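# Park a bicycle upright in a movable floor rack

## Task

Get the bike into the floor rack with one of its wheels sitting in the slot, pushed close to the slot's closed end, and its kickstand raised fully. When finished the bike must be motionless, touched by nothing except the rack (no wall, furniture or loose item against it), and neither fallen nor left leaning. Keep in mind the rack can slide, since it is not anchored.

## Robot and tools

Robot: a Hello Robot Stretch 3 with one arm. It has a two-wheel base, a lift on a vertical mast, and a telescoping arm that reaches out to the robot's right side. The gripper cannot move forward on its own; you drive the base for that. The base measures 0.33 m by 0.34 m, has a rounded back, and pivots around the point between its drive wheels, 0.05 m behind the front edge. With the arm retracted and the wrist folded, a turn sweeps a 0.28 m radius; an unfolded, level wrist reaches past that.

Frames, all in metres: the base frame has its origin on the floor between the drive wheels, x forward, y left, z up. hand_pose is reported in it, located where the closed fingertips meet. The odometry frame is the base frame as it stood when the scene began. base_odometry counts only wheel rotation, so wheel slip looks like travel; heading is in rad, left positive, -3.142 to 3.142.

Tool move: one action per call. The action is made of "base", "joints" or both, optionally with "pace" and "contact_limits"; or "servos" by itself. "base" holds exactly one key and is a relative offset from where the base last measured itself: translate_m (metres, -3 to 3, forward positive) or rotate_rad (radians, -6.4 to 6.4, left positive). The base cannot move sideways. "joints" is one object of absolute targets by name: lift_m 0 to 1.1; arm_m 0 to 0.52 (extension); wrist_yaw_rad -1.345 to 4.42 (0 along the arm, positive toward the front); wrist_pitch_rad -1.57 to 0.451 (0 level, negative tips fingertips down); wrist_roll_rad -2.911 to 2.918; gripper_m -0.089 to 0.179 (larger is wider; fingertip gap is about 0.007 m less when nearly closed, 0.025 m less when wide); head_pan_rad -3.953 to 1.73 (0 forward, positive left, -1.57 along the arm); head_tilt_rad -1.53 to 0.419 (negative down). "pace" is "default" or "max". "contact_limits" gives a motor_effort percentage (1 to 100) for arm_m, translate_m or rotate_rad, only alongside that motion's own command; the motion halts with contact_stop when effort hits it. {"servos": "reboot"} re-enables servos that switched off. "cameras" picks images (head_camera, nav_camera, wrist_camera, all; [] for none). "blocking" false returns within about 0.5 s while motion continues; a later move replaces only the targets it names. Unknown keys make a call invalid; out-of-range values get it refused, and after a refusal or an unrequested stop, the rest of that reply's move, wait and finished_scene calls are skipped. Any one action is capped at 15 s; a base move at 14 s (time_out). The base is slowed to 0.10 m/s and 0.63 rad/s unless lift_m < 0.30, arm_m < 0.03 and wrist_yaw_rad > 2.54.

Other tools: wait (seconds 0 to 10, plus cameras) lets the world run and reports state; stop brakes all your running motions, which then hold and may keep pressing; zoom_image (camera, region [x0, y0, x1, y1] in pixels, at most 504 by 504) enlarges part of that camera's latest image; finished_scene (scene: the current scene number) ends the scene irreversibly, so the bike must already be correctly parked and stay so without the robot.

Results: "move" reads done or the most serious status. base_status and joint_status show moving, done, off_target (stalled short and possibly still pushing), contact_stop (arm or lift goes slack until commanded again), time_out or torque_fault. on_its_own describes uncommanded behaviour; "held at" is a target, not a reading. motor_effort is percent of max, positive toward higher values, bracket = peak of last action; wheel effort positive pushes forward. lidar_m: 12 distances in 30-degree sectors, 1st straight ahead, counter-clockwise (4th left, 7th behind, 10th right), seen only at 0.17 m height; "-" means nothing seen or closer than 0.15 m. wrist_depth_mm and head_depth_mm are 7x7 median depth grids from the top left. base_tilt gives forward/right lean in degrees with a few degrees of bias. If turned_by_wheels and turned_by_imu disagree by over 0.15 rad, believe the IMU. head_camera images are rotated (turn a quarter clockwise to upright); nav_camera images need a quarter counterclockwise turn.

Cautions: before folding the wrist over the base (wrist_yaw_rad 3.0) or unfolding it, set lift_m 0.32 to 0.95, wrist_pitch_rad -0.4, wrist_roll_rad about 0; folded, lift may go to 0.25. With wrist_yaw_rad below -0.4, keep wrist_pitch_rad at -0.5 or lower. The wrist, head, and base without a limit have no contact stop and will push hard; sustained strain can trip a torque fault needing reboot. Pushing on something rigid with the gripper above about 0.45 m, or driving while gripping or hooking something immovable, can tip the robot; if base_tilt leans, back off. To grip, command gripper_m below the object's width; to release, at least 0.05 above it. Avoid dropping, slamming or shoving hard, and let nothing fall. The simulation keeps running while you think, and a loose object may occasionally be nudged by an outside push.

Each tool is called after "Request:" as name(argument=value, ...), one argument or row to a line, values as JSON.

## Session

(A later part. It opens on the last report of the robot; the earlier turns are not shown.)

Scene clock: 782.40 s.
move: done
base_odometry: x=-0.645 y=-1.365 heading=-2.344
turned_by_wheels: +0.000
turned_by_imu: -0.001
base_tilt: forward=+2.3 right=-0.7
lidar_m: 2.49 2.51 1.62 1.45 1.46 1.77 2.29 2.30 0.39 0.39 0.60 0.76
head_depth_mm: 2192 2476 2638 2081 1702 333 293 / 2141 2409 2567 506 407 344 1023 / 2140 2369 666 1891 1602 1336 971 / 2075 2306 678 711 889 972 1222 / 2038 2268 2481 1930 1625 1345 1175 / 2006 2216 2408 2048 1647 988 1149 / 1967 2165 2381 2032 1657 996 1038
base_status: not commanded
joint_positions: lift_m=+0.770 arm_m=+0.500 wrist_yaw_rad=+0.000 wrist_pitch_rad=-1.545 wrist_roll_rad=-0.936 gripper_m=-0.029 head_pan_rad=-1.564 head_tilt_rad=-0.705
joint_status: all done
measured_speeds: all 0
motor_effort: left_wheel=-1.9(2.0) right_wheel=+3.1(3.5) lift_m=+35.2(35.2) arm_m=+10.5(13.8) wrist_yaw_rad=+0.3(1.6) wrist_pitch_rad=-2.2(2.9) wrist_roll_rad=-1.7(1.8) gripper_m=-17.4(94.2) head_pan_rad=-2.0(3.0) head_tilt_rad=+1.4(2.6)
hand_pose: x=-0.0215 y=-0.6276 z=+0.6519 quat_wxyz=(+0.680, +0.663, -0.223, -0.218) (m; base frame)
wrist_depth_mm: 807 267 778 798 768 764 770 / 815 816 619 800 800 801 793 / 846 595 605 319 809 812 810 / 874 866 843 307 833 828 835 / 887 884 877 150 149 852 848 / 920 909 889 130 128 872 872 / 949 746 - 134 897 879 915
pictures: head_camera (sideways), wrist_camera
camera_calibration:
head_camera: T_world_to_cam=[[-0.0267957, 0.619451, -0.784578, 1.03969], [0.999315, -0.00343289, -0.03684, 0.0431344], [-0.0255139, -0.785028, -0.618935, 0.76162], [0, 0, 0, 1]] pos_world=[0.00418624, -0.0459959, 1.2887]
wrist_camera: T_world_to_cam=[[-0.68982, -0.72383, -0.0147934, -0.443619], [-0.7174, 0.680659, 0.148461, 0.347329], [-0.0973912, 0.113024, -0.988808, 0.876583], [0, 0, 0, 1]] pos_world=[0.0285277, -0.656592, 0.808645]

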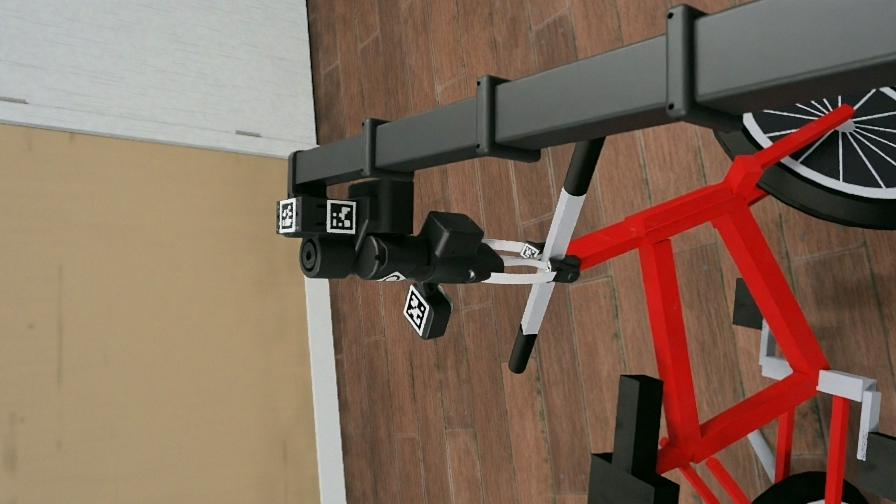

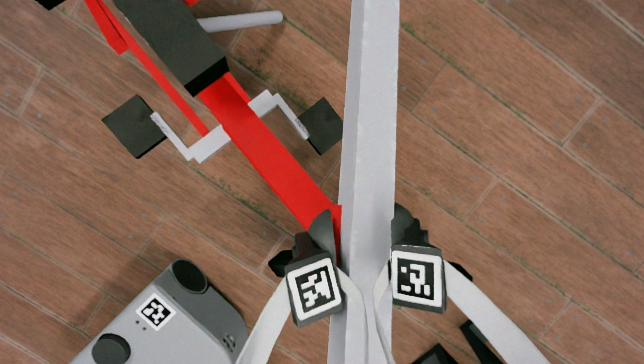

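Request:
move(
  joints={"gripper_m": -0.06},
  cameras=[],
)

Request:
move(
  joints={"wrist_roll_rad": -0.64, "arm_m": 0.465},
  cameras=["wrist_camera", "head_camera"],
)

Scene clock: 787.97 s.
move: done
base_odometry: x=-0.645 y=-1.365 heading=-2.344
turned_by_wheels: +0.000
turned_by_imu: -0.001
base_tilt: forward=+2.3 right=-0.8
lidar_m: 2.49 2.49 1.62 1.45 1.46 1.76 2.30 2.30 0.39 0.39 0.60 0.76
head_depth_mm: 2186 2457 2647 2095 1713 333 292 / 2140 2369 2589 506 407 344 1025 / 2114 2376 667 1875 1603 1323 970 / 2075 2298 677 711 874 968 1217 / 2016 2256 2463 1919 1634 1349 1177 / 1995 2224 2437 2018 1655 986 1149 / 1965 2163 2394 2005 1658 1002 1041
base_status: not commanded
joint_positions: lift_m=+0.770 arm_m=+0.500 wrist_yaw_rad=+0.000 wrist_pitch_rad=-1.544 wrist_roll_rad=-0.936 gripper_m=-0.059 head_pan_rad=-1.564 head_tilt_rad=-0.705
joint_status: all done
measured_speeds: all 0
motor_effort: left_wheel=-1.7(1.9) right_wheel=+3.4(3.8) lift_m=+36.2(36.7) arm_m=+5.6(6.5) wrist_yaw_rad=+0.4(1.3) wrist_pitch_rad=-2.2(2.8) wrist_roll_rad=-1.4(1.8) gripper_m=-29.8(97.7) head_pan_rad=-2.5(2.9) head_tilt_rad=+1.8(2.5)
hand_pose: x=-0.0215 y=-0.6278 z=+0.6519 quat_wxyz=(+0.681, +0.663, -0.223, -0.218) (m; base frame)
wrist_depth_mm: 802 266 781 782 774 765 779 / 832 815 611 797 788 792 793 / 836 605 601 316 805 815 808 / 862 863 853 308 842 828 835 / 887 884 865 148 149 850 856 / 918 905 877 129 127 884 862 / 943 745 - 137 911 897 892
pictures: none
No camera images: "cameras" was empty.

Scene clock: 789.30 s.
move: done
base_odometry: x=-0.645 y=-1.365 heading=-2.343
turned_by_wheels: +0.001
turned_by_imu: +0.001
base_tilt: forward=+2.4 right=-0.8
lidar_m: 2.49 2.49 1.61 1.45 1.46 1.76 2.29 2.30 0.39 0.39 0.59 0.76
head_depth_mm: 2184 2474 2642 2088 1692 327 292 / 2163 2401 2590 521 406 348 1005 / 2112 2380 651 646 1592 1391 968 / 2060 2334 2365 677 872 956 1197 / 2031 2254 2463 1969 1628 1345 1175 / 2016 2211 2434 2038 1655 1003 1040 / 1932 2155 2377 2027 1639 959 1049
base_status: not commanded
joint_positions: lift_m=+0.770 arm_m=+0.465 wrist_yaw_rad=+0.002 wrist_pitch_rad=-1.448 wrist_roll_rad=-0.649 gripper_m=-0.056 head_pan_rad=-1.564 head_tilt_rad=-0.705
joint_status: all done
measured_speeds: all 0
on_its_own: right_wheel is at rest, and its effort (-22.0) is outside its rest range (-21 to +21); wrist_pitch_rad is at rest, and its effort (-19.9) is outside its rest range (-8 to +12)
motor_effort: left_wheel=+13.4(13.4) right_wheel=-22.0(22.3) lift_m=+13.4(36.2) arm_m=-26.3(27.5) wrist_yaw_rad=-1.5(3.0) wrist_pitch_rad=-19.9(20.6) wrist_roll_rad=+2.8(7.5) gripper_m=-10.2(30.4) head_pan_rad=-2.1(2.8) head_tilt_rad=+2.0(2.6)
hand_pose: x=-0.0215 y=-0.6175 z=+0.6515 quat_wxyz=(+0.671, +0.594, -0.332, -0.294) (m; base frame)
wrist_depth_mm: 275 808 818 190 820 821 834 / 274 281 826 178 828 819 841 / 818 281 825 167 838 848 835 / 836 833 333 156 840 845 870 / 842 856 853 152 150 856 884 / 847 847 861 129 127 876 867 / 867 866 866 139 869 848 893
pictures: head_camera (sideways), wrist_camera
camera_calibration:
head_camera: T_world_to_cam=[[-0.0267956, 0.619446, -0.784582, 1.03969], [0.999315, -0.00343314, -0.0368399, 0.0431343], [-0.0255139, -0.785032, -0.61893, 0.761613], [0, 0, 0, 1]] pos_world=[0.00418624, -0.045996, 1.2887]
wrist_camera: T_world_to_cam=[[-0.865425, -0.500261, 0.0278948, -0.329833], [-0.498073, 0.865017, 0.0605739, 0.516266], [-0.0544322, 0.0385285, -0.997774, 0.835763], [0, 0, 0, 1]] pos_world=[0.0171849, -0.643782, 0.811831]

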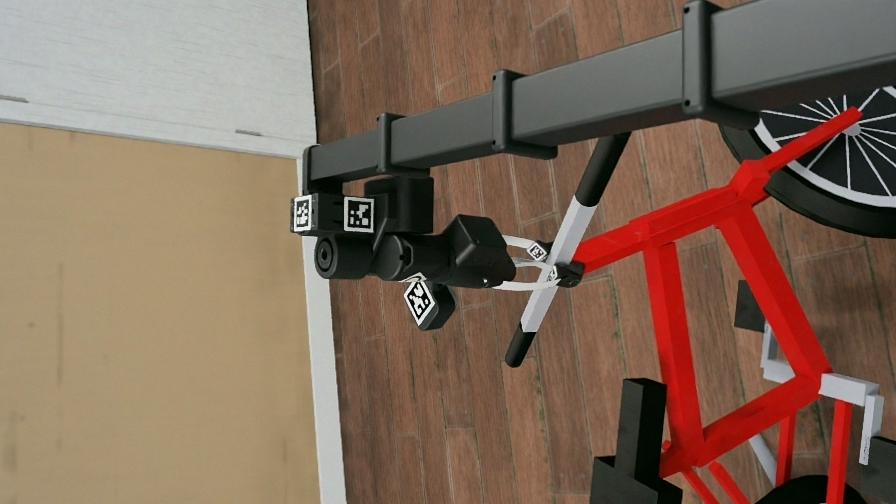

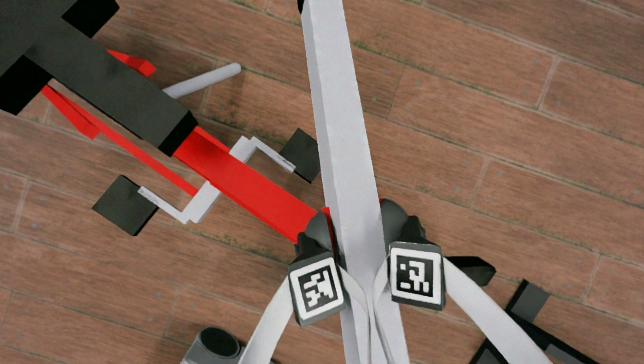

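Request:
move(
  joints={"lift_m": 0.782, "arm_m": 0.45},
  cameras=["wrist_camera", "head_camera"],
)

Scene clock: 798.60 s.
move: done
base_odometry: x=-0.645 y=-1.365 heading=-2.343
turned_by_wheels: +0.000
turned_by_imu: -0.001
base_tilt: forward=+2.3 right=-0.8
lidar_m: 2.49 2.50 1.62 1.45 1.46 1.76 2.30 2.30 0.38 0.38 0.60 0.75
head_depth_mm: 2188 2447 2616 2080 1659 317 286 / 2139 2378 2592 485 390 344 1018 / 2121 2367 625 1876 1692 1427 962 / 2086 2306 2385 656 845 940 1196 / 2054 2267 2442 1973 1612 1322 1152 / 1986 2243 2422 2033 1652 964 1019 / 1969 2155 2369 2021 1646 932 1062
base_status: not commanded
joint_positions: lift_m=+0.782 arm_m=+0.450 wrist_yaw_rad=+0.002 wrist_pitch_rad=-1.484 wrist_roll_rad=-0.648 gripper_m=-0.056 head_pan_rad=-1.564 head_tilt_rad=-0.705
joint_status: all done
measured_speeds: all 0
on_its_own: wrist_pitch_rad is at rest, and its effort (-13.5) is outside its rest range (-8 to +12)
motor_effort: left_wheel=+10.1(13.5) right_wheel=-14.0(22.1) lift_m=+30.6(34.5) arm_m=-23.4(27.0) wrist_yaw_rad=-0.9(2.4) wrist_pitch_rad=-13.5(20.4) wrist_roll_rad=+2.4(2.9) gripper_m=-10.2(10.9) head_pan_rad=-1.8(2.7) head_tilt_rad=+1.7(2.4)
hand_pose: x=-0.0215 y=-0.5931 z=+0.6634 quat_wxyz=(+0.660, +0.606, -0.327, -0.301) (m; base frame)
wrist_depth_mm: 276 815 809 187 800 816 811 / 307 283 818 174 824 823 835 / 849 621 645 165 841 842 836 / 850 854 619 159 867 846 851 / 858 867 865 148 155 858 878 / 901 886 887 129 126 908 881 / 883 890 819 137 894 893 898
pictures: head_camera (sideways), wrist_camera
camera_calibration:
head_camera: T_world_to_cam=[[-0.0267956, 0.619445, -0.784582, 1.0397], [0.999315, -0.00343317, -0.0368399, 0.0431343], [-0.0255139, -0.785032, -0.618929, 0.761613], [0, 0, 0, 1]] pos_world=[0.00418624, -0.045996, 1.2887]
wrist_camera: T_world_to_cam=[[-0.866001, -0.499949, 0.00966734, -0.305733], [-0.497084, 0.862816, 0.0919559, 0.472365], [-0.0543144, 0.0748284, -0.995716, 0.866885], [0, 0, 0, 1]] pos_world=[0.0171244, -0.625282, 0.822691]

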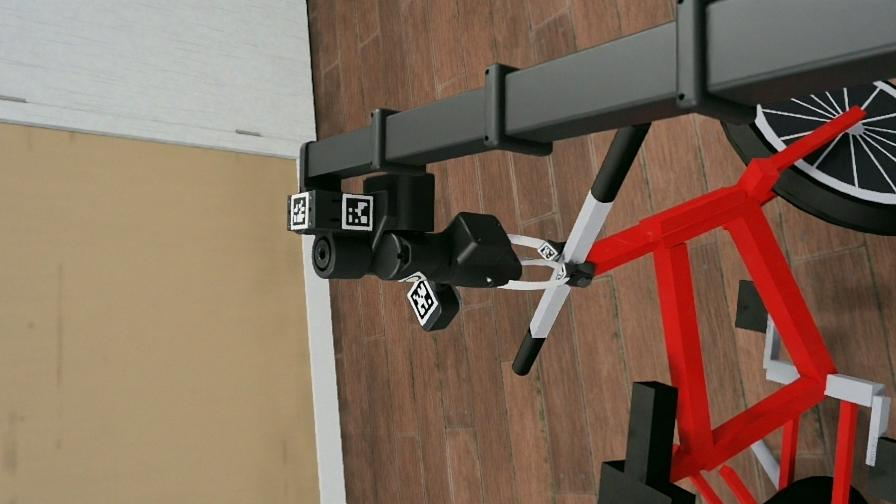

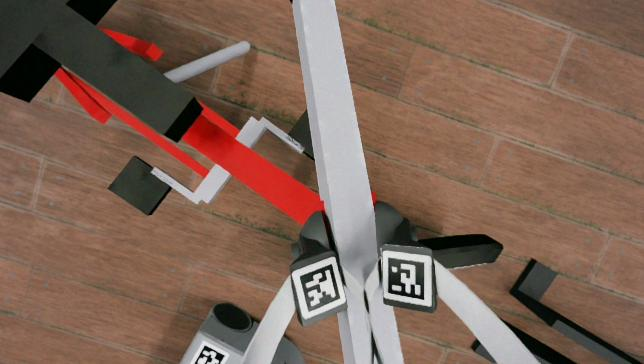

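Request:
move(
  joints={"lift_m": 0.79, "arm_m": 0.42, "wrist_roll_rad": -0.5},
  cameras=["wrist_camera", "head_camera"],
)

Scene clock: 803.40 s.
move: contact_stop
base_odometry: x=-0.645 y=-1.365 heading=-2.343
turned_by_wheels: +0.000
turned_by_imu: -0.001
base_tilt: forward=+2.3 right=-0.8
lidar_m: 2.49 2.50 1.61 1.45 1.46 1.76 2.29 2.30 0.38 0.38 0.59 0.74
head_depth_mm: 2171 2450 2625 2105 1651 302 - / 2152 2417 2600 469 387 353 1022 / 2137 2366 590 1873 1674 1365 941 / 2078 2307 2423 621 813 943 1177 / 2007 2288 2477 1983 1627 1323 1152 / 1980 2205 2419 2038 1666 965 1012 / 1958 2133 2378 2017 1647 904 1078
base_status: not commanded
joint_positions: lift_m=+0.791 arm_m=+0.420 wrist_yaw_rad=+0.002 wrist_pitch_rad=-1.477 wrist_roll_rad=-0.511 gripper_m=-0.056 head_pan_rad=-1.564 head_tilt_rad=-0.705
joint_status: lift_m contact_stop (moved +0.009 of +0.008); the others done
measured_speeds: translate_m=+0.000 rotate_rad=+0.000 lift_m=+0.001 arm_m=+0.000 wrist_yaw_rad=+0.000 wrist_pitch_rad=+0.000 wrist_roll_rad=+0.000 head_pan_rad=+0.000 head_tilt_rad=+0.000
on_its_own: lift_m is slack since a contact_stop; wrist_pitch_rad is at rest, and its effort (-14.8) is outside its rest range (-8 to +12)
motor_effort: left_wheel=+9.3(10.2) right_wheel=-12.0(14.2) lift_m=+24.6(36.1) arm_m=-24.1(25.3) wrist_yaw_rad=-2.1(2.7) wrist_pitch_rad=-14.8(15.1) wrist_roll_rad=+3.4(6.0) gripper_m=-9.8(11.1) head_pan_rad=-1.9(3.0) head_tilt_rad=+2.0(2.8)
hand_pose: x=-0.0216 y=-0.5651 z=+0.6723 quat_wxyz=(+0.638, +0.581, -0.373, -0.340) (m; base frame)
wrist_depth_mm: - 824 831 822 821 816 811 / 290 482 844 839 835 835 820 / 859 293 653 170 851 856 846 / 860 863 631 162 863 863 864 / 881 874 897 152 149 880 871 / 895 884 901 128 127 882 895 / 924 913 805 128 893 895 905
pictures: head_camera (sideways), wrist_camera
camera_calibration:
head_camera: T_world_to_cam=[[-0.0267922, 0.619404, -0.784615, 1.03974], [0.999315, -0.00344025, -0.0368394, 0.0431336], [-0.0255177, -0.785065, -0.618888, 0.761558], [0, 0, 0, 1]] pos_world=[0.00418601, -0.0459967, 1.2887]
wrist_camera: T_world_to_cam=[[-0.925961, -0.377614, 0.00214941, -0.21894], [-0.376261, 0.923094, 0.0795318, 0.492398], [-0.0320164, 0.0728346, -0.99683, 0.873748], [0, 0, 0, 1]] pos_world=[0.0105142, -0.600844, 0.832287]

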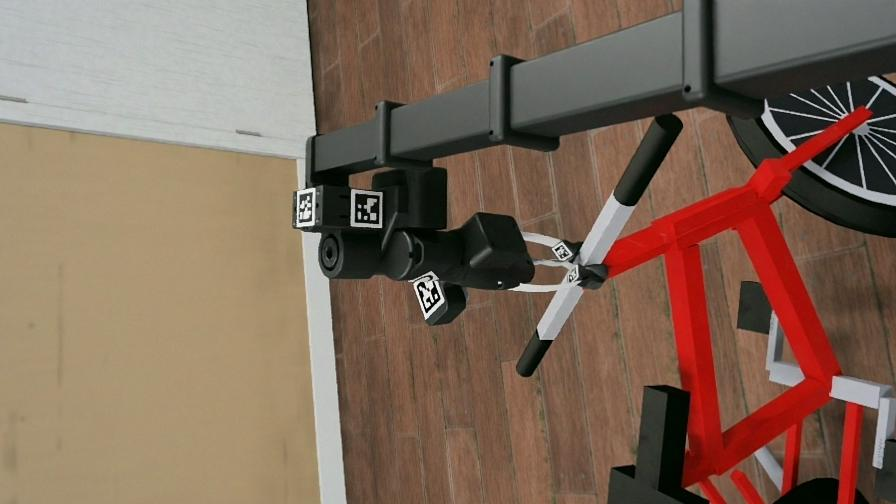

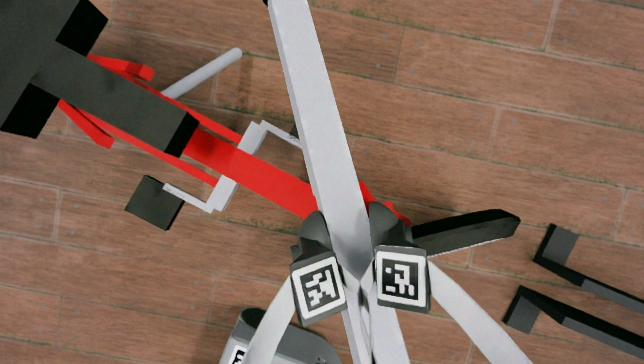

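Request:
move(
  joints={"lift_m": 0.772, "arm_m": 0.475, "wrist_roll_rad": -0.9},
  cameras=["wrist_camera", "head_camera"],
)

Scene clock: 825.87 s.
move: contact_stop
base_odometry: x=-0.645 y=-1.365 heading=-2.344
turned_by_wheels: +0.000
turned_by_imu: -0.001
base_tilt: forward=+2.3 right=-0.8
lidar_m: 2.49 2.50 1.62 1.45 1.46 1.76 2.29 2.30 0.38 0.38 0.59 0.77
head_depth_mm: 2176 2461 2655 2085 1651 313 287 / 2141 2419 2581 476 386 339 1038 / 2141 2388 638 1880 1602 1411 962 / 2057 2336 638 680 870 947 1201 / 2029 2277 2464 1921 1624 1355 1172 / 2007 2217 2458 2016 1650 1314 1031 / 1950 2190 2381 2038 1667 971 1053
base_status: not commanded
joint_positions: lift_m=+0.787 arm_m=+0.475 wrist_yaw_rad=-0.001 wrist_pitch_rad=-1.504 wrist_roll_rad=-0.893 gripper_m=-0.056 head_pan_rad=-1.565 head_tilt_rad=-0.704
joint_status: lift_m contact_stop (moved -0.004 of -0.019); the others done
measured_speeds: all 0
on_its_own: lift_m is slack since a contact_stop (your +0.772 is given up); wrist_pitch_rad is at rest, and its effort (-9.4) is outside its rest range (-8 to +12)
motor_effort: left_wheel=+7.8(9.6) right_wheel=-9.8(14.0) lift_m=+26.6(29.5) arm_m=+17.4(18.0) wrist_yaw_rad=+0.1(2.2) wrist_pitch_rad=-9.4(16.2) wrist_roll_rad=-2.3(6.2) gripper_m=-10.2(11.2) head_pan_rad=-2.1(2.9) head_tilt_rad=+2.3(2.4)
hand_pose: x=-0.0215 y=-0.6130 z=+0.6688 quat_wxyz=(+0.688, +0.644, -0.243, -0.228) (m; base frame)
wrist_depth_mm: 816 284 809 805 815 814 813 / 832 824 830 817 825 825 823 / 858 608 581 189 840 833 845 / 872 854 853 319 865 862 855 / 899 889 880 153 864 889 873 / 891 898 881 127 125 895 908 / 925 919 - 148 927 929 920
pictures: head_camera (sideways), wrist_camera
camera_calibration:
head_camera: T_world_to_cam=[[-0.026737, 0.619049, -0.784897, 1.04011], [0.999315, -0.00354244, -0.0368349, 0.0431279], [-0.0255831, -0.785344, -0.61853, 0.761094], [0, 0, 0, 1]] pos_world=[0.00418211, -0.0460026, 1.28872]
wrist_camera: T_world_to_cam=[[-0.720765, -0.693068, 0.0124239, -0.432773], [-0.687134, 0.716727, 0.118951, 0.377344], [-0.0913457, 0.0771989, -0.992822, 0.872531], [0, 0, 0, 1]] pos_world=[0.0270597, -0.637752, 0.82676]

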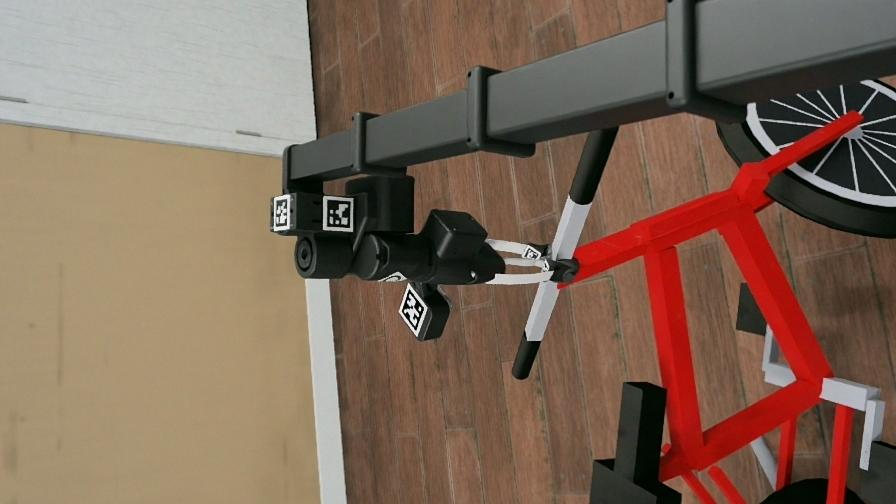

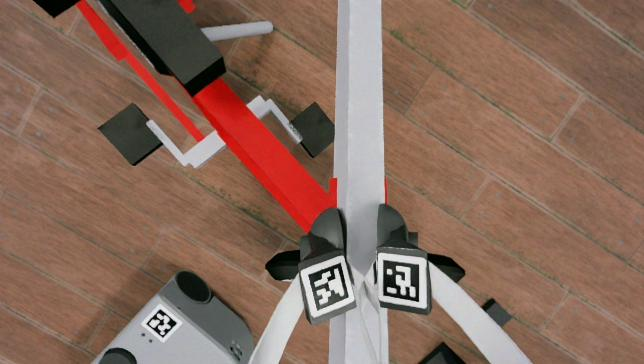

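Request:
move(
  joints={"gripper_m": 0.1},
  cameras=[],
)

Request:
move(
  joints={"lift_m": 0.93},
  cameras=[],
)

Request:
move(
  base={"translate_m": -0.1},
  joints={"arm_m": 0.38, "wrist_roll_rad": -0.9},
  cameras=["wrist_camera", "head_camera"],
)

Scene clock: 831.93 s.
move: done
base_odometry: x=-0.645 y=-1.365 heading=-2.344
turned_by_wheels: +0.000
turned_by_imu: -0.002
base_tilt: forward=+2.3 right=-0.7
lidar_m: 2.49 2.49 1.62 1.45 1.46 1.76 2.29 2.30 0.38 0.38 0.59 0.76
head_depth_mm: 2198 2478 2640 2091 1660 313 286 / 2131 2403 2613 476 387 339 1038 / 2107 2354 635 1888 1643 1417 967 / 2093 2314 637 681 875 954 1193 / 2040 2268 2467 1920 1583 1345 1174 / 1991 2241 2380 2035 1664 1317 1042 / 1955 2156 2363 2027 1658 971 1050
base_status: not commanded
joint_positions: lift_m=+0.787 arm_m=+0.475 wrist_yaw_rad=-0.002 wrist_pitch_rad=-1.548 wrist_roll_rad=-0.895 gripper_m=+0.100 head_pan_rad=-1.565 head_tilt_rad=-0.704
joint_status: all done
measured_speeds: all 0
on_its_own: lift_m is slack since a contact_stop (your +0.772 is given up)
motor_effort: left_wheel=+3.9(8.0) right_wheel=-2.7(10.3) lift_m=+26.4(26.5) arm_m=+15.3(16.2) wrist_yaw_rad=+1.8(3.2) wrist_pitch_rad=-1.7(10.0) wrist_roll_rad=-1.7(2.4) gripper_m=+1.8(80.0) head_pan_rad=-2.0(2.9) head_tilt_rad=+1.8(2.8)
hand_pose: x=-0.0215 y=-0.6018 z=+0.6693 quat_wxyz=(+0.674, +0.659, -0.237, -0.233) (m; base frame)
wrist_depth_mm: 815 424 693 794 784 791 798 / 838 835 359 822 812 812 806 / 853 851 625 333 825 821 829 / 883 884 875 325 861 845 850 / 913 915 904 168 154 143 858 / 931 938 131 925 905 124 885 / 976 114 124 926 901 916 906
pictures: none
No camera images: "cameras" was empty.

Scene clock: 834.07 s.
move: done
base_odometry: x=-0.645 y=-1.365 heading=-2.344
turned_by_wheels: +0.000
turned_by_imu: -0.001
base_tilt: forward=+2.3 right=-0.8
lidar_m: 2.48 2.49 1.62 1.45 1.46 1.76 2.30 2.30 0.38 0.38 0.59 0.77
head_depth_mm: 2194 2412 310 - 1667 1433 1204 / 2153 445 364 2072 1701 1427 1068 / 2065 540 2544 2094 1684 1422 968 / 2046 550 594 1941 1555 954 1198 / 2030 2268 2402 1986 1632 1347 1172 / 1994 2221 2436 2040 1657 1316 1029 / 1948 2165 2387 2023 1660 969 1055
base_status: not commanded
joint_positions: lift_m=+0.930 arm_m=+0.475 wrist_yaw_rad=-0.002 wrist_pitch_rad=-1.549 wrist_roll_rad=-0.895 gripper_m=+0.100 head_pan_rad=-1.565 head_tilt_rad=-0.704
joint_status: all done
measured_speeds: all 0
motor_effort: left_wheel=+3.7(4.2) right_wheel=-2.8(3.0) lift_m=+29.8(31.4) arm_m=+14.3(15.4) wrist_yaw_rad=+1.2(3.0) wrist_pitch_rad=-1.8(2.1) wrist_roll_rad=-1.7(1.8) gripper_m=+1.1(1.3) head_pan_rad=-2.2(2.9) head_tilt_rad=+1.2(2.9)
hand_pose: x=-0.0215 y=-0.6016 z=+0.8120 quat_wxyz=(+0.674, +0.660, -0.237, -0.233) (m; base frame)
wrist_depth_mm: 976 969 437 951 939 938 941 / 996 978 588 972 954 957 968 / - - - 475 978 971 960 / - - - 656 - 1000 - / - - - - - 142 - / - - 130 - - 124 - / - 112 124 - - - -
pictures: none
No camera images: "cameras" was empty.

Scene clock: 836.17 s.
move: done
base_odometry: x=-0.576 y=-1.293 heading=-2.344
turned_by_wheels: +0.000
turned_by_imu: -0.001
base_tilt: forward=+2.3 right=-0.8
lidar_m: 2.59 2.56 1.60 1.43 1.44 1.74 2.19 2.20 0.48 0.37 0.61 0.74
head_depth_mm: 2214 2435 299 1908 1659 1429 1225 / 2148 455 403 2055 1699 1420 1186 / 2149 466 480 2028 1700 1419 1053 / 2100 480 496 571 1643 1409 965 / 2039 2278 2473 2031 860 946 1202 / 2004 2247 2445 2035 1614 1346 1170 / 1963 2200 2388 2007 1651 1003 1035
base_status: done
joint_positions: lift_m=+0.930 arm_m=+0.380 wrist_yaw_rad=-0.001 wrist_pitch_rad=-1.549 wrist_roll_rad=-0.897 gripper_m=+0.100 head_pan_rad=-1.565 head_tilt_rad=-0.704
joint_status: all done
measured_speeds: all 0
motor_effort: left_wheel=-1.6(6.4) right_wheel=-1.6(6.8) lift_m=+25.6(29.9) arm_m=-19.4(21.2) wrist_yaw_rad=+0.7(2.5) wrist_pitch_rad=-1.8(2.1) wrist_roll_rad=-1.3(5.2) gripper_m=+0.5(1.8) head_pan_rad=-2.4(3.2) head_tilt_rad=+1.7(2.2)
hand_pose: x=-0.0215 y=-0.5065 z=+0.8120 quat_wxyz=(+0.674, +0.660, -0.236, -0.232) (m; base frame)
wrist_depth_mm: 979 955 763 440 930 930 919 / 993 993 985 616 954 940 940 / - - - 540 976 994 968 / - - - 234 - - 998 / - - - 227 - 143 - / - - 128 - - 124 - / - 114 124 - - - -
pictures: head_camera (sideways), wrist_camera
camera_calibration:
head_camera: T_world_to_cam=[[-0.0267322, 0.619049, -0.784897, 1.04011], [0.999315, -0.00355018, -0.0368349, 0.0431279], [-0.0255892, -0.785344, -0.61853, 0.761094], [0, 0, 0, 1]] pos_world=[0.00418176, -0.0460026, 1.28872]
wrist_camera: T_world_to_cam=[[-0.718211, -0.695578, -0.0185541, -0.336802], [-0.689742, 0.70816, 0.150884, 0.253662], [-0.0918123, 0.121164, -0.988377, 1.02512], [0, 0, 0, 1]] pos_world=[0.0271843, -0.538113, 0.968679]

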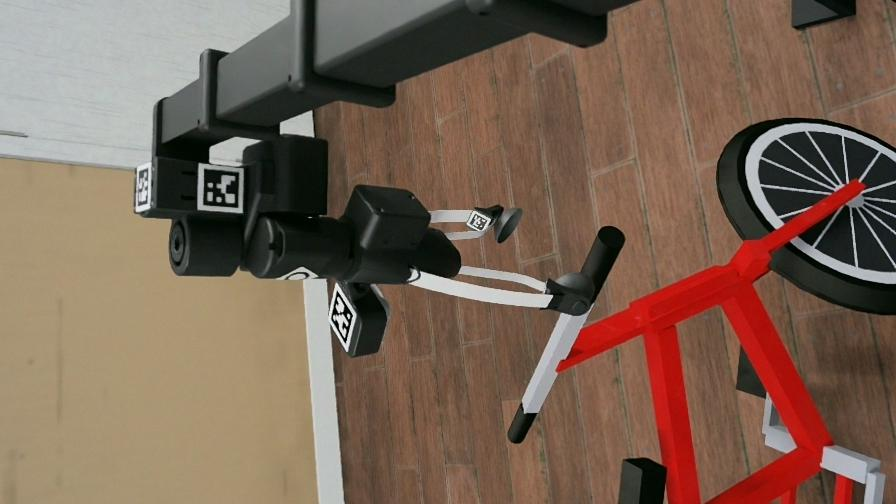

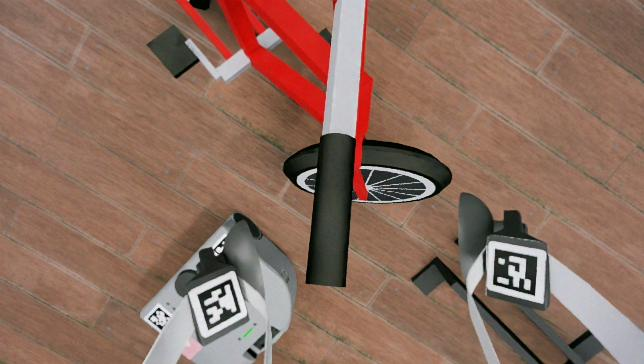

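Request:
move(
  base={"translate_m": 0.008},
  joints={"arm_m": 0.372, "lift_m": 0.85},
  cameras=["wrist_camera"],
)

Scene clock: 843.27 s.
move: done
base_odometry: x=-0.581 y=-1.299 heading=-2.344
turned_by_wheels: +0.000
turned_by_imu: -0.001
base_tilt: forward=+2.3 right=-0.8
lidar_m: 2.58 2.57 1.60 1.43 1.44 1.74 2.20 2.21 0.48 0.37 0.60 0.75
head_depth_mm: 2208 2483 2677 374 299 - 1210 / 2170 2437 471 373 1563 1431 1186 / 2113 2404 509 1891 1685 1428 1042 / 2077 2314 520 552 731 1383 962 / 2052 2278 2465 1933 861 948 1198 / 2001 2225 2421 2039 1622 1342 1160 / 1980 2186 2410 2041 1654 990 1071
base_status: done
joint_positions: lift_m=+0.850 arm_m=+0.372 wrist_yaw_rad=-0.001 wrist_pitch_rad=-1.549 wrist_roll_rad=-0.897 gripper_m=+0.100 head_pan_rad=-1.565 head_tilt_rad=-0.704
joint_status: all done
measured_speeds: all 0
motor_effort: left_wheel=+1.6(6.6) right_wheel=+3.2(8.3) lift_m=+22.5(23.7) arm_m=-18.1(20.7) wrist_yaw_rad=+0.1(1.4) wrist_pitch_rad=-1.5(2.0) wrist_roll_rad=-1.1(1.4) gripper_m=+0.6(1.3) head_pan_rad=-2.1(2.8) head_tilt_rad=+2.0(2.6)
hand_pose: x=-0.0215 y=-0.4984 z=+0.7320 quat_wxyz=(+0.674, +0.660, -0.236, -0.232) (m; base frame)
wrist_depth_mm: 904 883 663 365 854 850 845 / 912 905 902 535 879 878 863 / 939 925 907 906 894 891 889 / 968 961 950 157 161 908 910 / 982 977 957 150 937 143 947 / - - 129 141 976 124 967 / - 113 124 138 - - 828
pictures: wrist_camera
camera_calibration:
wrist_camera: T_world_to_cam=[[-0.718211, -0.695573, -0.0187335, -0.332541], [-0.689741, 0.708121, 0.151066, 0.259866], [-0.0918121, 0.121419, -0.988346, 0.945172], [0, 0, 0, 1]] pos_world=[0.0271843, -0.530085, 0.888671]

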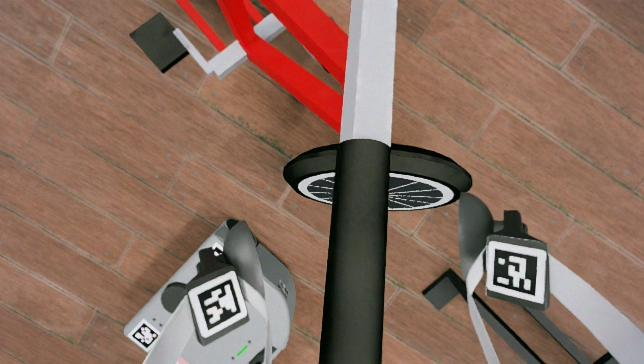

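Request:
move(
  joints={"gripper_m": -0.05},
  cameras=[],
)

Request:
move(
  base={"translate_m": 0.03},
  joints={"arm_m": 0.345, "wrist_roll_rad": -0.7},
  cameras=["wrist_camera", "head_camera"],
)

Scene clock: 849.00 s.
move: done
base_odometry: x=-0.581 y=-1.299 heading=-2.344
turned_by_wheels: +0.000
turned_by_imu: -0.001
base_tilt: forward=+2.3 right=-0.7
lidar_m: 2.58 2.57 1.60 1.43 1.44 1.74 2.20 2.21 0.48 0.37 0.61 0.75
head_depth_mm: 2211 2468 2653 375 300 - 1220 / 2152 2406 474 374 1586 1429 1184 / 2124 2414 509 1875 1698 1421 1044 / 2115 2336 519 554 687 1378 960 / 2047 2288 2461 1903 1548 946 1193 / 1988 2245 2410 2041 1613 1343 1170 / 1983 2176 2398 2036 1656 992 1063
base_status: not commanded
joint_positions: lift_m=+0.850 arm_m=+0.372 wrist_yaw_rad=-0.001 wrist_pitch_rad=-1.547 wrist_roll_rad=-0.897 gripper_m=-0.049 head_pan_rad=-1.565 head_tilt_rad=-0.704
joint_status: all done
measured_speeds: all 0
motor_effort: left_wheel=+1.4(1.9) right_wheel=+3.3(3.8) lift_m=+38.5(38.5) arm_m=-11.9(14.2) wrist_yaw_rad=-0.2(1.8) wrist_pitch_rad=-1.9(2.1) wrist_roll_rad=-1.3(1.4) gripper_m=-23.6(98.0) head_pan_rad=-2.4(2.8) head_tilt_rad=+1.8(2.5)
hand_pose: x=-0.0215 y=-0.4991 z=+0.7320 quat_wxyz=(+0.675, +0.659, -0.237, -0.232) (m; base frame)
wrist_depth_mm: 883 867 660 364 848 851 842 / 909 895 888 530 869 874 861 / 922 927 916 893 895 899 880 / 972 966 936 154 152 926 917 / 976 983 951 148 938 949 932 / - 992 - 129 126 960 976 / - - - 136 - 995 -
pictures: none
No camera images: "cameras" was empty.

Scene clock: 850.27 s.
move: done
base_odometry: x=-0.602 y=-1.321 heading=-2.344
turned_by_wheels: +0.000
turned_by_imu: +0.000
base_tilt: forward=+2.3 right=-0.8
lidar_m: 2.55 2.56 1.61 1.44 1.45 1.74 2.23 2.24 0.45 0.35 0.60 0.75
head_depth_mm: 2206 2487 2649 388 300 - 1214 / 2159 2443 492 387 1566 1416 1183 / 2125 2360 498 507 1695 1418 1017 / 2095 2327 508 524 654 1412 946 / 2050 2251 2460 1931 1587 936 1195 / 1995 2224 2429 2027 1621 1341 1144 / 1980 2179 2420 2025 1658 975 1021
base_status: done
joint_positions: lift_m=+0.850 arm_m=+0.345 wrist_yaw_rad=-0.001 wrist_pitch_rad=-1.515 wrist_roll_rad=-0.702 gripper_m=-0.047 head_pan_rad=-1.565 head_tilt_rad=-0.704
joint_status: all done
measured_speeds: all 0
motor_effort: left_wheel=+5.1(5.5) right_wheel=-0.8(12.6) lift_m=+36.3(39.4) arm_m=-19.7(22.8) wrist_yaw_rad=+0.0(1.6) wrist_pitch_rad=-7.5(8.1) wrist_roll_rad=+0.4(2.4) gripper_m=-8.6(23.7) head_pan_rad=-2.5(2.8) head_tilt_rad=+1.8(2.2)
hand_pose: x=-0.0215 y=-0.4801 z=+0.7316 quat_wxyz=(+0.659, +0.623, -0.306, -0.290) (m; base frame)
wrist_depth_mm: 877 875 516 190 865 856 869 / 900 877 664 176 884 886 881 / 930 917 910 164 896 895 903 / 937 950 945 154 586 911 932 / 948 970 967 147 158 949 934 / 998 967 988 129 126 957 968 / - - 785 131 991 991 986
pictures: head_camera (sideways), wrist_camera
camera_calibration:
head_camera: T_world_to_cam=[[-0.0267323, 0.619049, -0.784897, 1.04011], [0.999315, -0.00355006, -0.0368349, 0.0431279], [-0.0255891, -0.785344, -0.61853, 0.761094], [0, 0, 0, 1]] pos_world=[0.00418176, -0.0460026, 1.28872]
wrist_camera: T_world_to_cam=[[-0.839064, -0.544023, -0.00330466, -0.260975], [-0.540409, 0.832758, 0.120304, 0.332506], [-0.0626961, 0.102729, -0.992732, 0.937364], [0, 0, 0, 1]] pos_world=[0.0194836, -0.515167, 0.889687]

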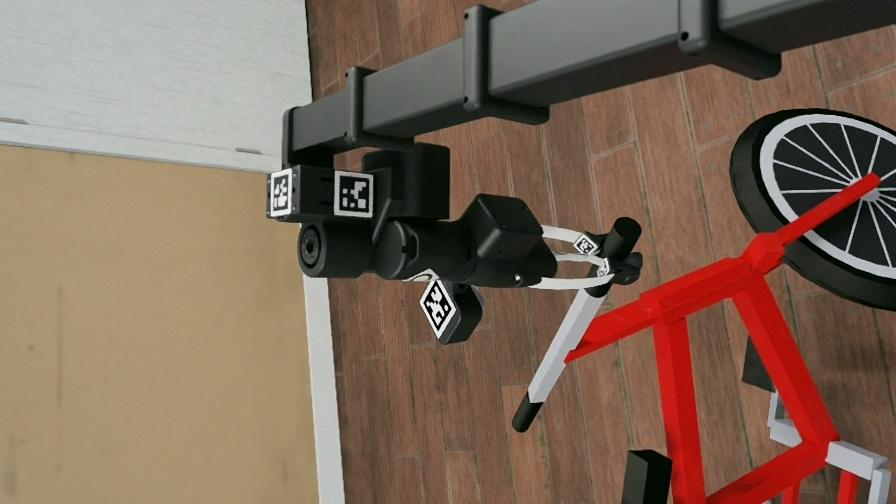

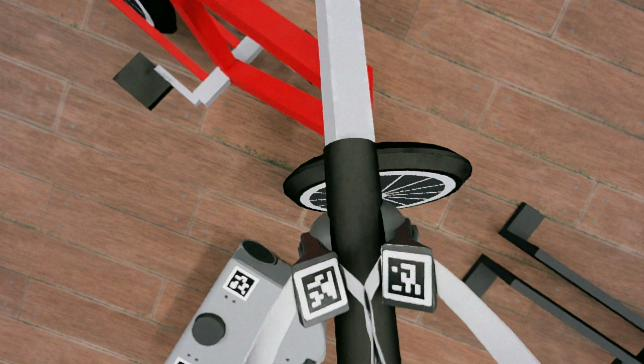

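Request:
move(
  base={"translate_m": 0.035},
  joints={"arm_m": 0.31, "wrist_roll_rad": -0.5},
  cameras=["wrist_camera", "head_camera"],
)

Scene clock: 856.10 s.
move: done
base_odometry: x=-0.627 y=-1.346 heading=-2.343
turned_by_wheels: +0.001
turned_by_imu: -0.001
base_tilt: forward=+2.4 right=-0.7
lidar_m: 2.51 2.52 1.61 1.45 1.45 1.76 2.26 2.27 0.42 0.34 0.59 0.75
head_depth_mm: 2196 2472 2660 1960 300 - 1214 / 2138 2407 2571 386 1566 1434 1083 / 2115 2363 457 468 1658 1416 994 / 2088 2330 2491 478 574 1354 925 / 2055 2255 2475 2033 1577 931 1176 / 2015 2223 2400 2038 1631 1345 1148 / 1954 2187 2415 2025 1656 928 1010
base_status: done
joint_positions: lift_m=+0.850 arm_m=+0.310 wrist_yaw_rad=+0.000 wrist_pitch_rad=-1.480 wrist_roll_rad=-0.507 gripper_m=-0.047 head_pan_rad=-1.565 head_tilt_rad=-0.704
joint_status: all done
measured_speeds: translate_m=+0.000 rotate_rad=+0.000 lift_m=-0.001 arm_m=+0.000 wrist_yaw_rad=+0.000 wrist_pitch_rad=+0.000 wrist_roll_rad=+0.000 head_pan_rad=+0.000 head_tilt_rad=+0.000
on_its_own: wrist_pitch_rad is at rest, and its effort (-14.0) is outside its rest range (-8 to +12)
motor_effort: left_wheel=+10.8(11.0) right_wheel=-11.7(11.8) lift_m=+31.9(43.6) arm_m=-22.5(25.0) wrist_yaw_rad=+0.1(1.3) wrist_pitch_rad=-14.0(14.6) wrist_roll_rad=+2.2(5.4) gripper_m=-7.3(8.8) head_pan_rad=-2.0(2.9) head_tilt_rad=+1.9(2.8)
hand_pose: x=-0.0216 y=-0.4542 z=+0.7314 quat_wxyz=(+0.636, +0.581, -0.374, -0.342) (m; base frame)
wrist_depth_mm: 888 466 402 871 877 879 868 / 900 905 663 180 890 901 882 / 915 913 926 168 917 915 904 / 939 943 930 155 724 929 914 / 945 944 932 147 918 934 933 / 961 956 966 129 128 958 963 / - 999 789 - 967 976 988
pictures: head_camera (sideways), wrist_camera
camera_calibration:
head_camera: T_world_to_cam=[[-0.0267323, 0.619049, -0.784897, 1.04011], [0.999315, -0.00355006, -0.0368349, 0.0431279], [-0.0255891, -0.785344, -0.61853, 0.761094], [0, 0, 0, 1]] pos_world=[0.00418176, -0.0460026, 1.28872]
wrist_camera: T_world_to_cam=[[-0.927899, -0.37283, 0.000542728, -0.173879], [-0.371512, 0.924738, 0.0826945, 0.383848], [-0.0313329, 0.0765306, -0.996575, 0.926088], [0, 0, 0, 1]] pos_world=[0.010279, -0.490661, 0.891268]

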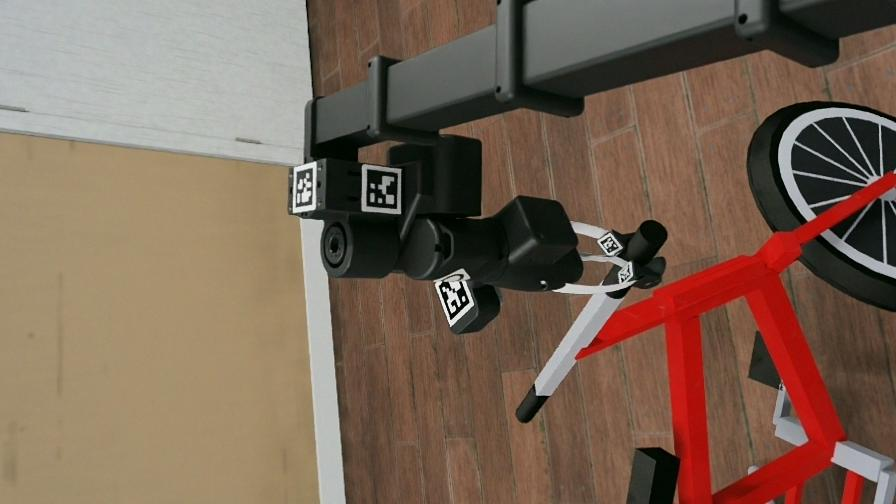

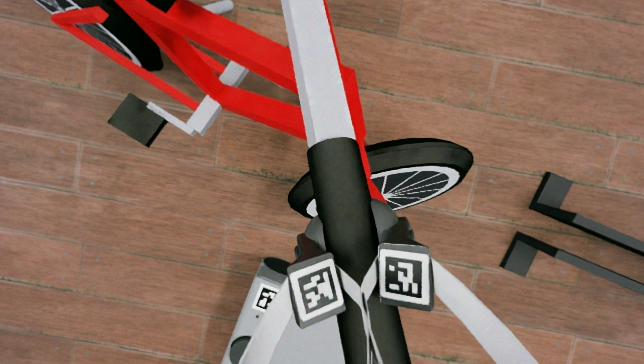

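Request:
move(
  joints={"arm_m": 0.365, "wrist_roll_rad": -0.8},
  cameras=["wrist_camera"],
)

Request:
move(
  joints={"gripper_m": 0.1},
  cameras=[],
)

Request:
move(
  joints={"lift_m": 0.93, "wrist_roll_rad": -0.9},
  cameras=["wrist_camera", "head_camera"],
)

Scene clock: 881.63 s.
move: done
base_odometry: x=-0.627 y=-1.346 heading=-2.345
turned_by_wheels: -0.001
turned_by_imu: -0.003
base_tilt: forward=+2.3 right=-0.8
lidar_m: 2.51 2.53 1.61 1.44 1.45 1.75 2.26 2.27 0.45 0.35 0.60 0.76
head_depth_mm: 2188 2475 2682 388 300 - 1184 / 2136 2423 474 387 1564 1425 1189 / 2143 2383 504 554 1690 1417 1022 / 2083 2350 519 543 666 1392 947 / 2028 2278 2466 1928 1544 953 1201 / 2022 2226 2422 2044 1615 1348 1155 / 1953 2185 2405 2018 1660 983 1069
base_status: not commanded
joint_positions: lift_m=+0.850 arm_m=+0.365 wrist_yaw_rad=+0.002 wrist_pitch_rad=-1.557 wrist_roll_rad=-0.791 gripper_m=-0.047 head_pan_rad=-1.565 head_tilt_rad=-0.704
joint_status: all done
measured_speeds: all 0
on_its_own: right_wheel is at rest, and its effort (+23.3) is outside its rest range (-21 to +21)
motor_effort: left_wheel=-8.5(8.9) right_wheel=+23.3(23.5) lift_m=+32.2(36.3) arm_m=+19.9(26.3) wrist_yaw_rad=-1.9(2.7) wrist_pitch_rad=+0.1(14.4) wrist_roll_rad=-2.9(7.4) gripper_m=-7.9(8.9) head_pan_rad=-2.1(3.2) head_tilt_rad=+1.7(2.4)
hand_pose: x=-0.0216 y=-0.4894 z=+0.7322 quat_wxyz=(+0.659, +0.650, -0.269, -0.267) (m; base frame)
wrist_depth_mm: 885 867 664 356 841 846 834 / 907 900 887 373 876 860 866 / 942 937 925 176 892 886 896 / 982 951 955 156 594 919 904 / 994 969 968 149 938 959 934 / - - - 129 128 973 976 / - - - 136 993 992 993
pictures: wrist_camera
camera_calibration:
wrist_camera: T_world_to_cam=[[-0.785674, -0.618125, -0.0252751, -0.285072], [-0.613861, 0.773882, 0.155827, 0.283725], [-0.0767605, 0.137945, -0.987461, 0.952004], [0, 0, 0, 1]] pos_world=[0.0232702, -0.527103, 0.888649]

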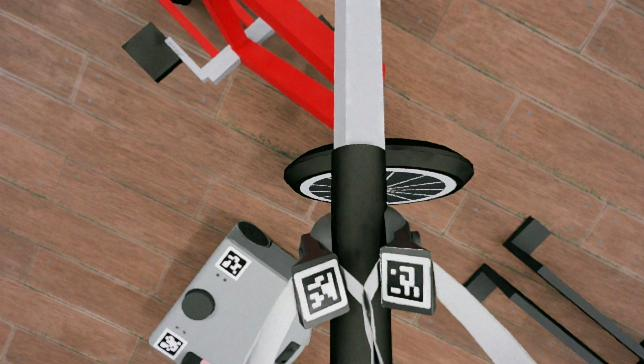

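Scene clock: 883.63 s.
move: done
base_odometry: x=-0.627 y=-1.346 heading=-2.344
turned_by_wheels: +0.001
turned_by_imu: +0.001
base_tilt: forward=+2.3 right=-0.8
lidar_m: 2.51 2.52 1.61 1.44 1.45 1.75 2.26 2.28 0.45 0.35 0.60 0.76
head_depth_mm: 2178 2437 2614 387 299 - 1189 / 2160 2428 473 387 1575 1422 1164 / 2129 2360 502 556 1694 1426 1018 / 2079 2299 517 545 699 1393 945 / 2028 2269 2473 1923 850 944 1195 / 1995 2217 2436 2022 1625 1346 1155 / 1941 2170 2382 2018 1662 978 1018
base_status: not commanded
joint_positions: lift_m=+0.850 arm_m=+0.365 wrist_yaw_rad=+0.002 wrist_pitch_rad=-1.557 wrist_roll_rad=-0.795 gripper_m=+0.100 head_pan_rad=-1.565 head_tilt_rad=-0.704
joint_status: all done
measured_speeds: all 0
motor_effort: left_wheel=-2.5(8.9) right_wheel=+5.2(23.7) lift_m=+22.7(31.8) arm_m=-10.2(19.4) wrist_yaw_rad=-2.1(2.9) wrist_pitch_rad=-0.4(0.7) wrist_roll_rad=-1.8(3.2) gripper_m=+1.6(79.2) head_pan_rad=-1.7(3.1) head_tilt_rad=+2.1(2.3)
hand_pose: x=-0.0215 y=-0.4896 z=+0.7322 quat_wxyz=(+0.659, +0.650, -0.268, -0.265) (m; base frame)
wrist_depth_mm: 886 882 673 364 861 853 837 / 911 907 884 366 883 865 882 / 940 932 923 899 915 894 885 / 967 947 948 161 - 935 914 / 988 986 956 157 941 137 938 / - - 129 146 978 124 965 / - 113 124 141 987 997 968
pictures: none
No camera images: "cameras" was empty.

Scene clock: 885.20 s.
move: done
base_odometry: x=-0.627 y=-1.346 heading=-2.344
turned_by_wheels: +0.000
turned_by_imu: +0.000
base_tilt: forward=+2.3 right=-0.8
lidar_m: 2.52 2.52 1.61 1.45 1.45 1.76 2.27 2.27 0.45 0.35 0.60 0.76
head_depth_mm: 2215 2417 317 1905 1650 1435 1239 / 2161 455 410 2010 1696 1433 1167 / 2113 450 463 2025 1681 1425 1019 / 2080 2211 474 531 1638 1387 941 / 2034 2277 2476 1997 851 948 1197 / 2024 2226 2415 2046 1603 1344 1156 / 1959 2188 2386 2027 1651 981 1025
base_status: not commanded
joint_positions: lift_m=+0.930 arm_m=+0.365 wrist_yaw_rad=+0.002 wrist_pitch_rad=-1.556 wrist_roll_rad=-0.895 gripper_m=+0.100 head_pan_rad=-1.565 head_tilt_rad=-0.704
joint_status: all done
measured_speeds: all 0
motor_effort: left_wheel=-2.7(2.8) right_wheel=+5.2(5.7) lift_m=+30.2(31.2) arm_m=-18.5(19.8) wrist_yaw_rad=-1.3(2.6) wrist_pitch_rad=-0.2(0.6) wrist_roll_rad=-1.8(5.1) gripper_m=+0.0(1.7) head_pan_rad=-2.1(2.8) head_tilt_rad=+1.3(2.5)
hand_pose: x=-0.0215 y=-0.4896 z=+0.8122 quat_wxyz=(+0.672, +0.663, -0.235, -0.232) (m; base frame)
wrist_depth_mm: 963 972 947 454 913 934 929 / 996 - 969 627 973 968 940 / - - 996 978 978 982 965 / - - - 237 - 1000 987 / - - - 229 - 143 - / - - 128 220 - 124 - / - 114 124 - - - 898
pictures: head_camera (sideways), wrist_camera
camera_calibration:
head_camera: T_world_to_cam=[[-0.0267289, 0.619048, -0.784898, 1.04011], [0.999315, -0.00355558, -0.0368349, 0.0431279], [-0.0255934, -0.785345, -0.618529, 0.761093], [0, 0, 0, 1]] pos_world=[0.00418151, -0.0460026, 1.28872]
wrist_camera: T_world_to_cam=[[-0.71751, -0.696146, -0.0236895, -0.321174], [-0.690457, 0.706335, 0.156079, 0.236521], [-0.0919213, 0.128345, -0.98746, 1.02597], [0, 0, 0, 1]] pos_world=[0.0271701, -0.522325, 0.968579]

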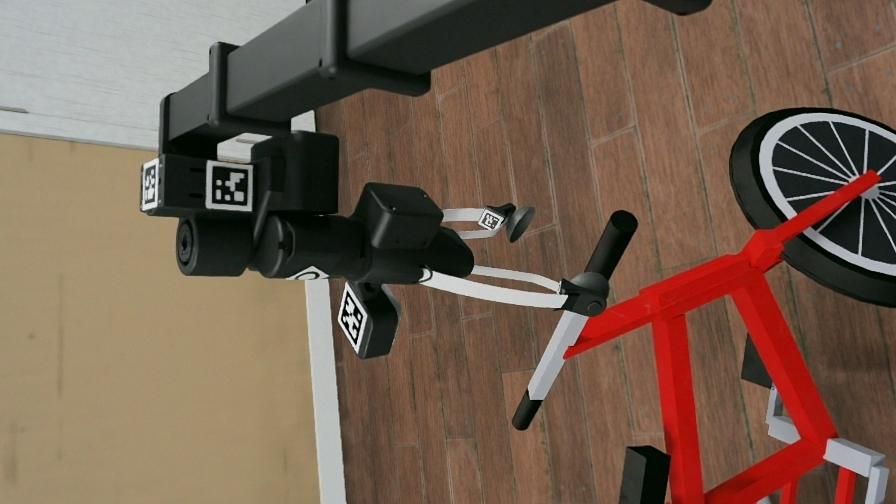

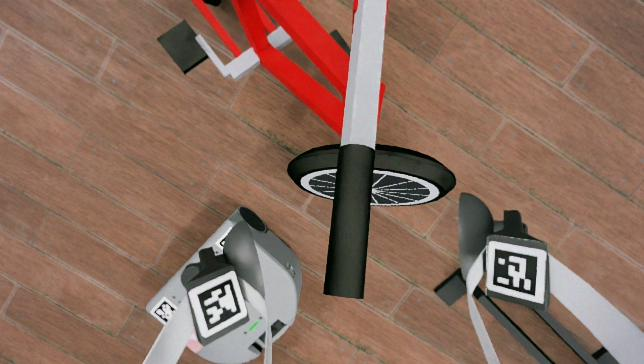

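Request:
move(
  base={"translate_m": 0.09},
  joints={"arm_m": 0.49},
  cameras=[],
)

Request:
move(
  joints={"lift_m": 0.81},
  cameras=["wrist_camera"],
)

Scene clock: 896.93 s.
move: done
base_odometry: x=-0.689 y=-1.410 heading=-2.344
turned_by_wheels: +0.000
turned_by_imu: -0.001
base_tilt: forward=+2.3 right=-0.8
lidar_m: 2.42 2.44 1.63 1.46 1.47 1.77 2.35 2.36 0.37 0.36 0.58 0.78
head_depth_mm: 2192 2419 311 - 1658 1424 1209 / 2136 444 363 2078 1692 1429 1042 / 2071 557 2547 2067 1677 1414 949 / 2038 558 606 1931 1581 935 1199 / 2019 2261 2433 1982 1612 1353 1160 / 1969 2196 2428 2039 1667 1004 1023 / 1947 2172 2402 2024 1653 957 1055
base_status: done
joint_positions: lift_m=+0.930 arm_m=+0.490 wrist_yaw_rad=+0.000 wrist_pitch_rad=-1.556 wrist_roll_rad=-0.896 gripper_m=+0.100 head_pan_rad=-1.565 head_tilt_rad=-0.704
joint_status: all done
measured_speeds: all 0
motor_effort: left_wheel=+2.5(6.9) right_wheel=+4.6(9.1) lift_m=+25.7(30.2) arm_m=+19.9(20.8) wrist_yaw_rad=+0.1(2.1) wrist_pitch_rad=+0.1(0.5) wrist_roll_rad=-1.4(1.8) gripper_m=+0.4(1.9) head_pan_rad=-2.3(2.7) head_tilt_rad=+2.2(2.5)
hand_pose: x=-0.0215 y=-0.6147 z=+0.8122 quat_wxyz=(+0.672, +0.663, -0.235, -0.233) (m; base frame)
wrist_depth_mm: 969 959 846 932 935 924 925 / 990 - 532 971 981 945 937 / - - 770 482 992 999 969 / - - - 477 - 997 - / - - - 299 - 143 - / - - 131 - - 124 - / - 111 124 - - - -
pictures: none
No camera images: "cameras" was empty.

Scene clock: 898.87 s.
move: done
base_odometry: x=-0.689 y=-1.410 heading=-2.344
turned_by_wheels: +0.000
turned_by_imu: +0.000
base_tilt: forward=+2.3 right=-0.8
lidar_m: 2.43 2.43 1.64 1.46 1.47 1.77 2.35 2.36 0.37 0.36 0.58 0.78
head_depth_mm: 2171 2484 2598 2081 355 294 - / 2123 2414 2552 421 363 1011 1035 / 2110 2330 628 2018 1689 1418 952 / 2040 2315 634 689 864 943 1205 / 2029 2261 2447 1963 1585 1350 1150 / 1988 2225 2431 2043 1670 1002 1028 / 1961 2147 2379 2040 1657 949 1059
base_status: not commanded
joint_positions: lift_m=+0.810 arm_m=+0.490 wrist_yaw_rad=+0.000 wrist_pitch_rad=-1.556 wrist_roll_rad=-0.896 gripper_m=+0.100 head_pan_rad=-1.565 head_tilt_rad=-0.704
joint_status: all done
measured_speeds: all 0
motor_effort: left_wheel=+2.3(2.5) right_wheel=+4.5(4.8) lift_m=+22.3(24.0) arm_m=+19.1(20.0) wrist_yaw_rad=+0.1(1.6) wrist_pitch_rad=-0.4(0.7) wrist_roll_rad=-1.4(1.5) gripper_m=+0.2(1.3) head_pan_rad=-2.2(2.7) head_tilt_rad=+1.6(2.2)
hand_pose: x=-0.0215 y=-0.6147 z=+0.6922 quat_wxyz=(+0.672, +0.663, -0.235, -0.233) (m; base frame)
wrist_depth_mm: 851 399 820 825 807 799 791 / 866 863 374 853 843 843 817 / 883 880 645 359 853 832 842 / 912 910 904 205 888 868 866 / 949 923 925 185 897 143 881 / 969 985 131 179 944 124 929 / - 113 124 173 959 947 919
pictures: wrist_camera
camera_calibration:
wrist_camera: T_world_to_cam=[[-0.717853, -0.695797, -0.0235324, -0.410959], [-0.690107, 0.706708, 0.155935, 0.343939], [-0.0918688, 0.128178, -0.987487, 0.923441], [0, 0, 0, 1]] pos_world=[0.0271822, -0.647374, 0.848583]

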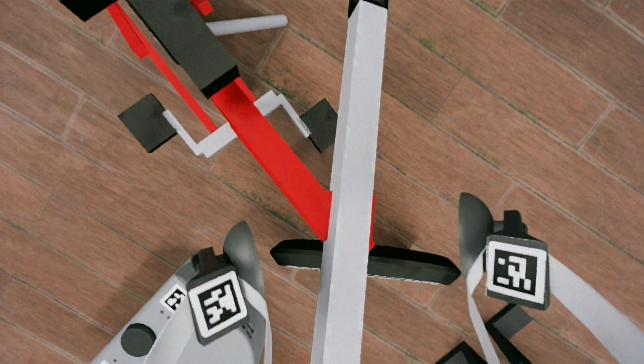

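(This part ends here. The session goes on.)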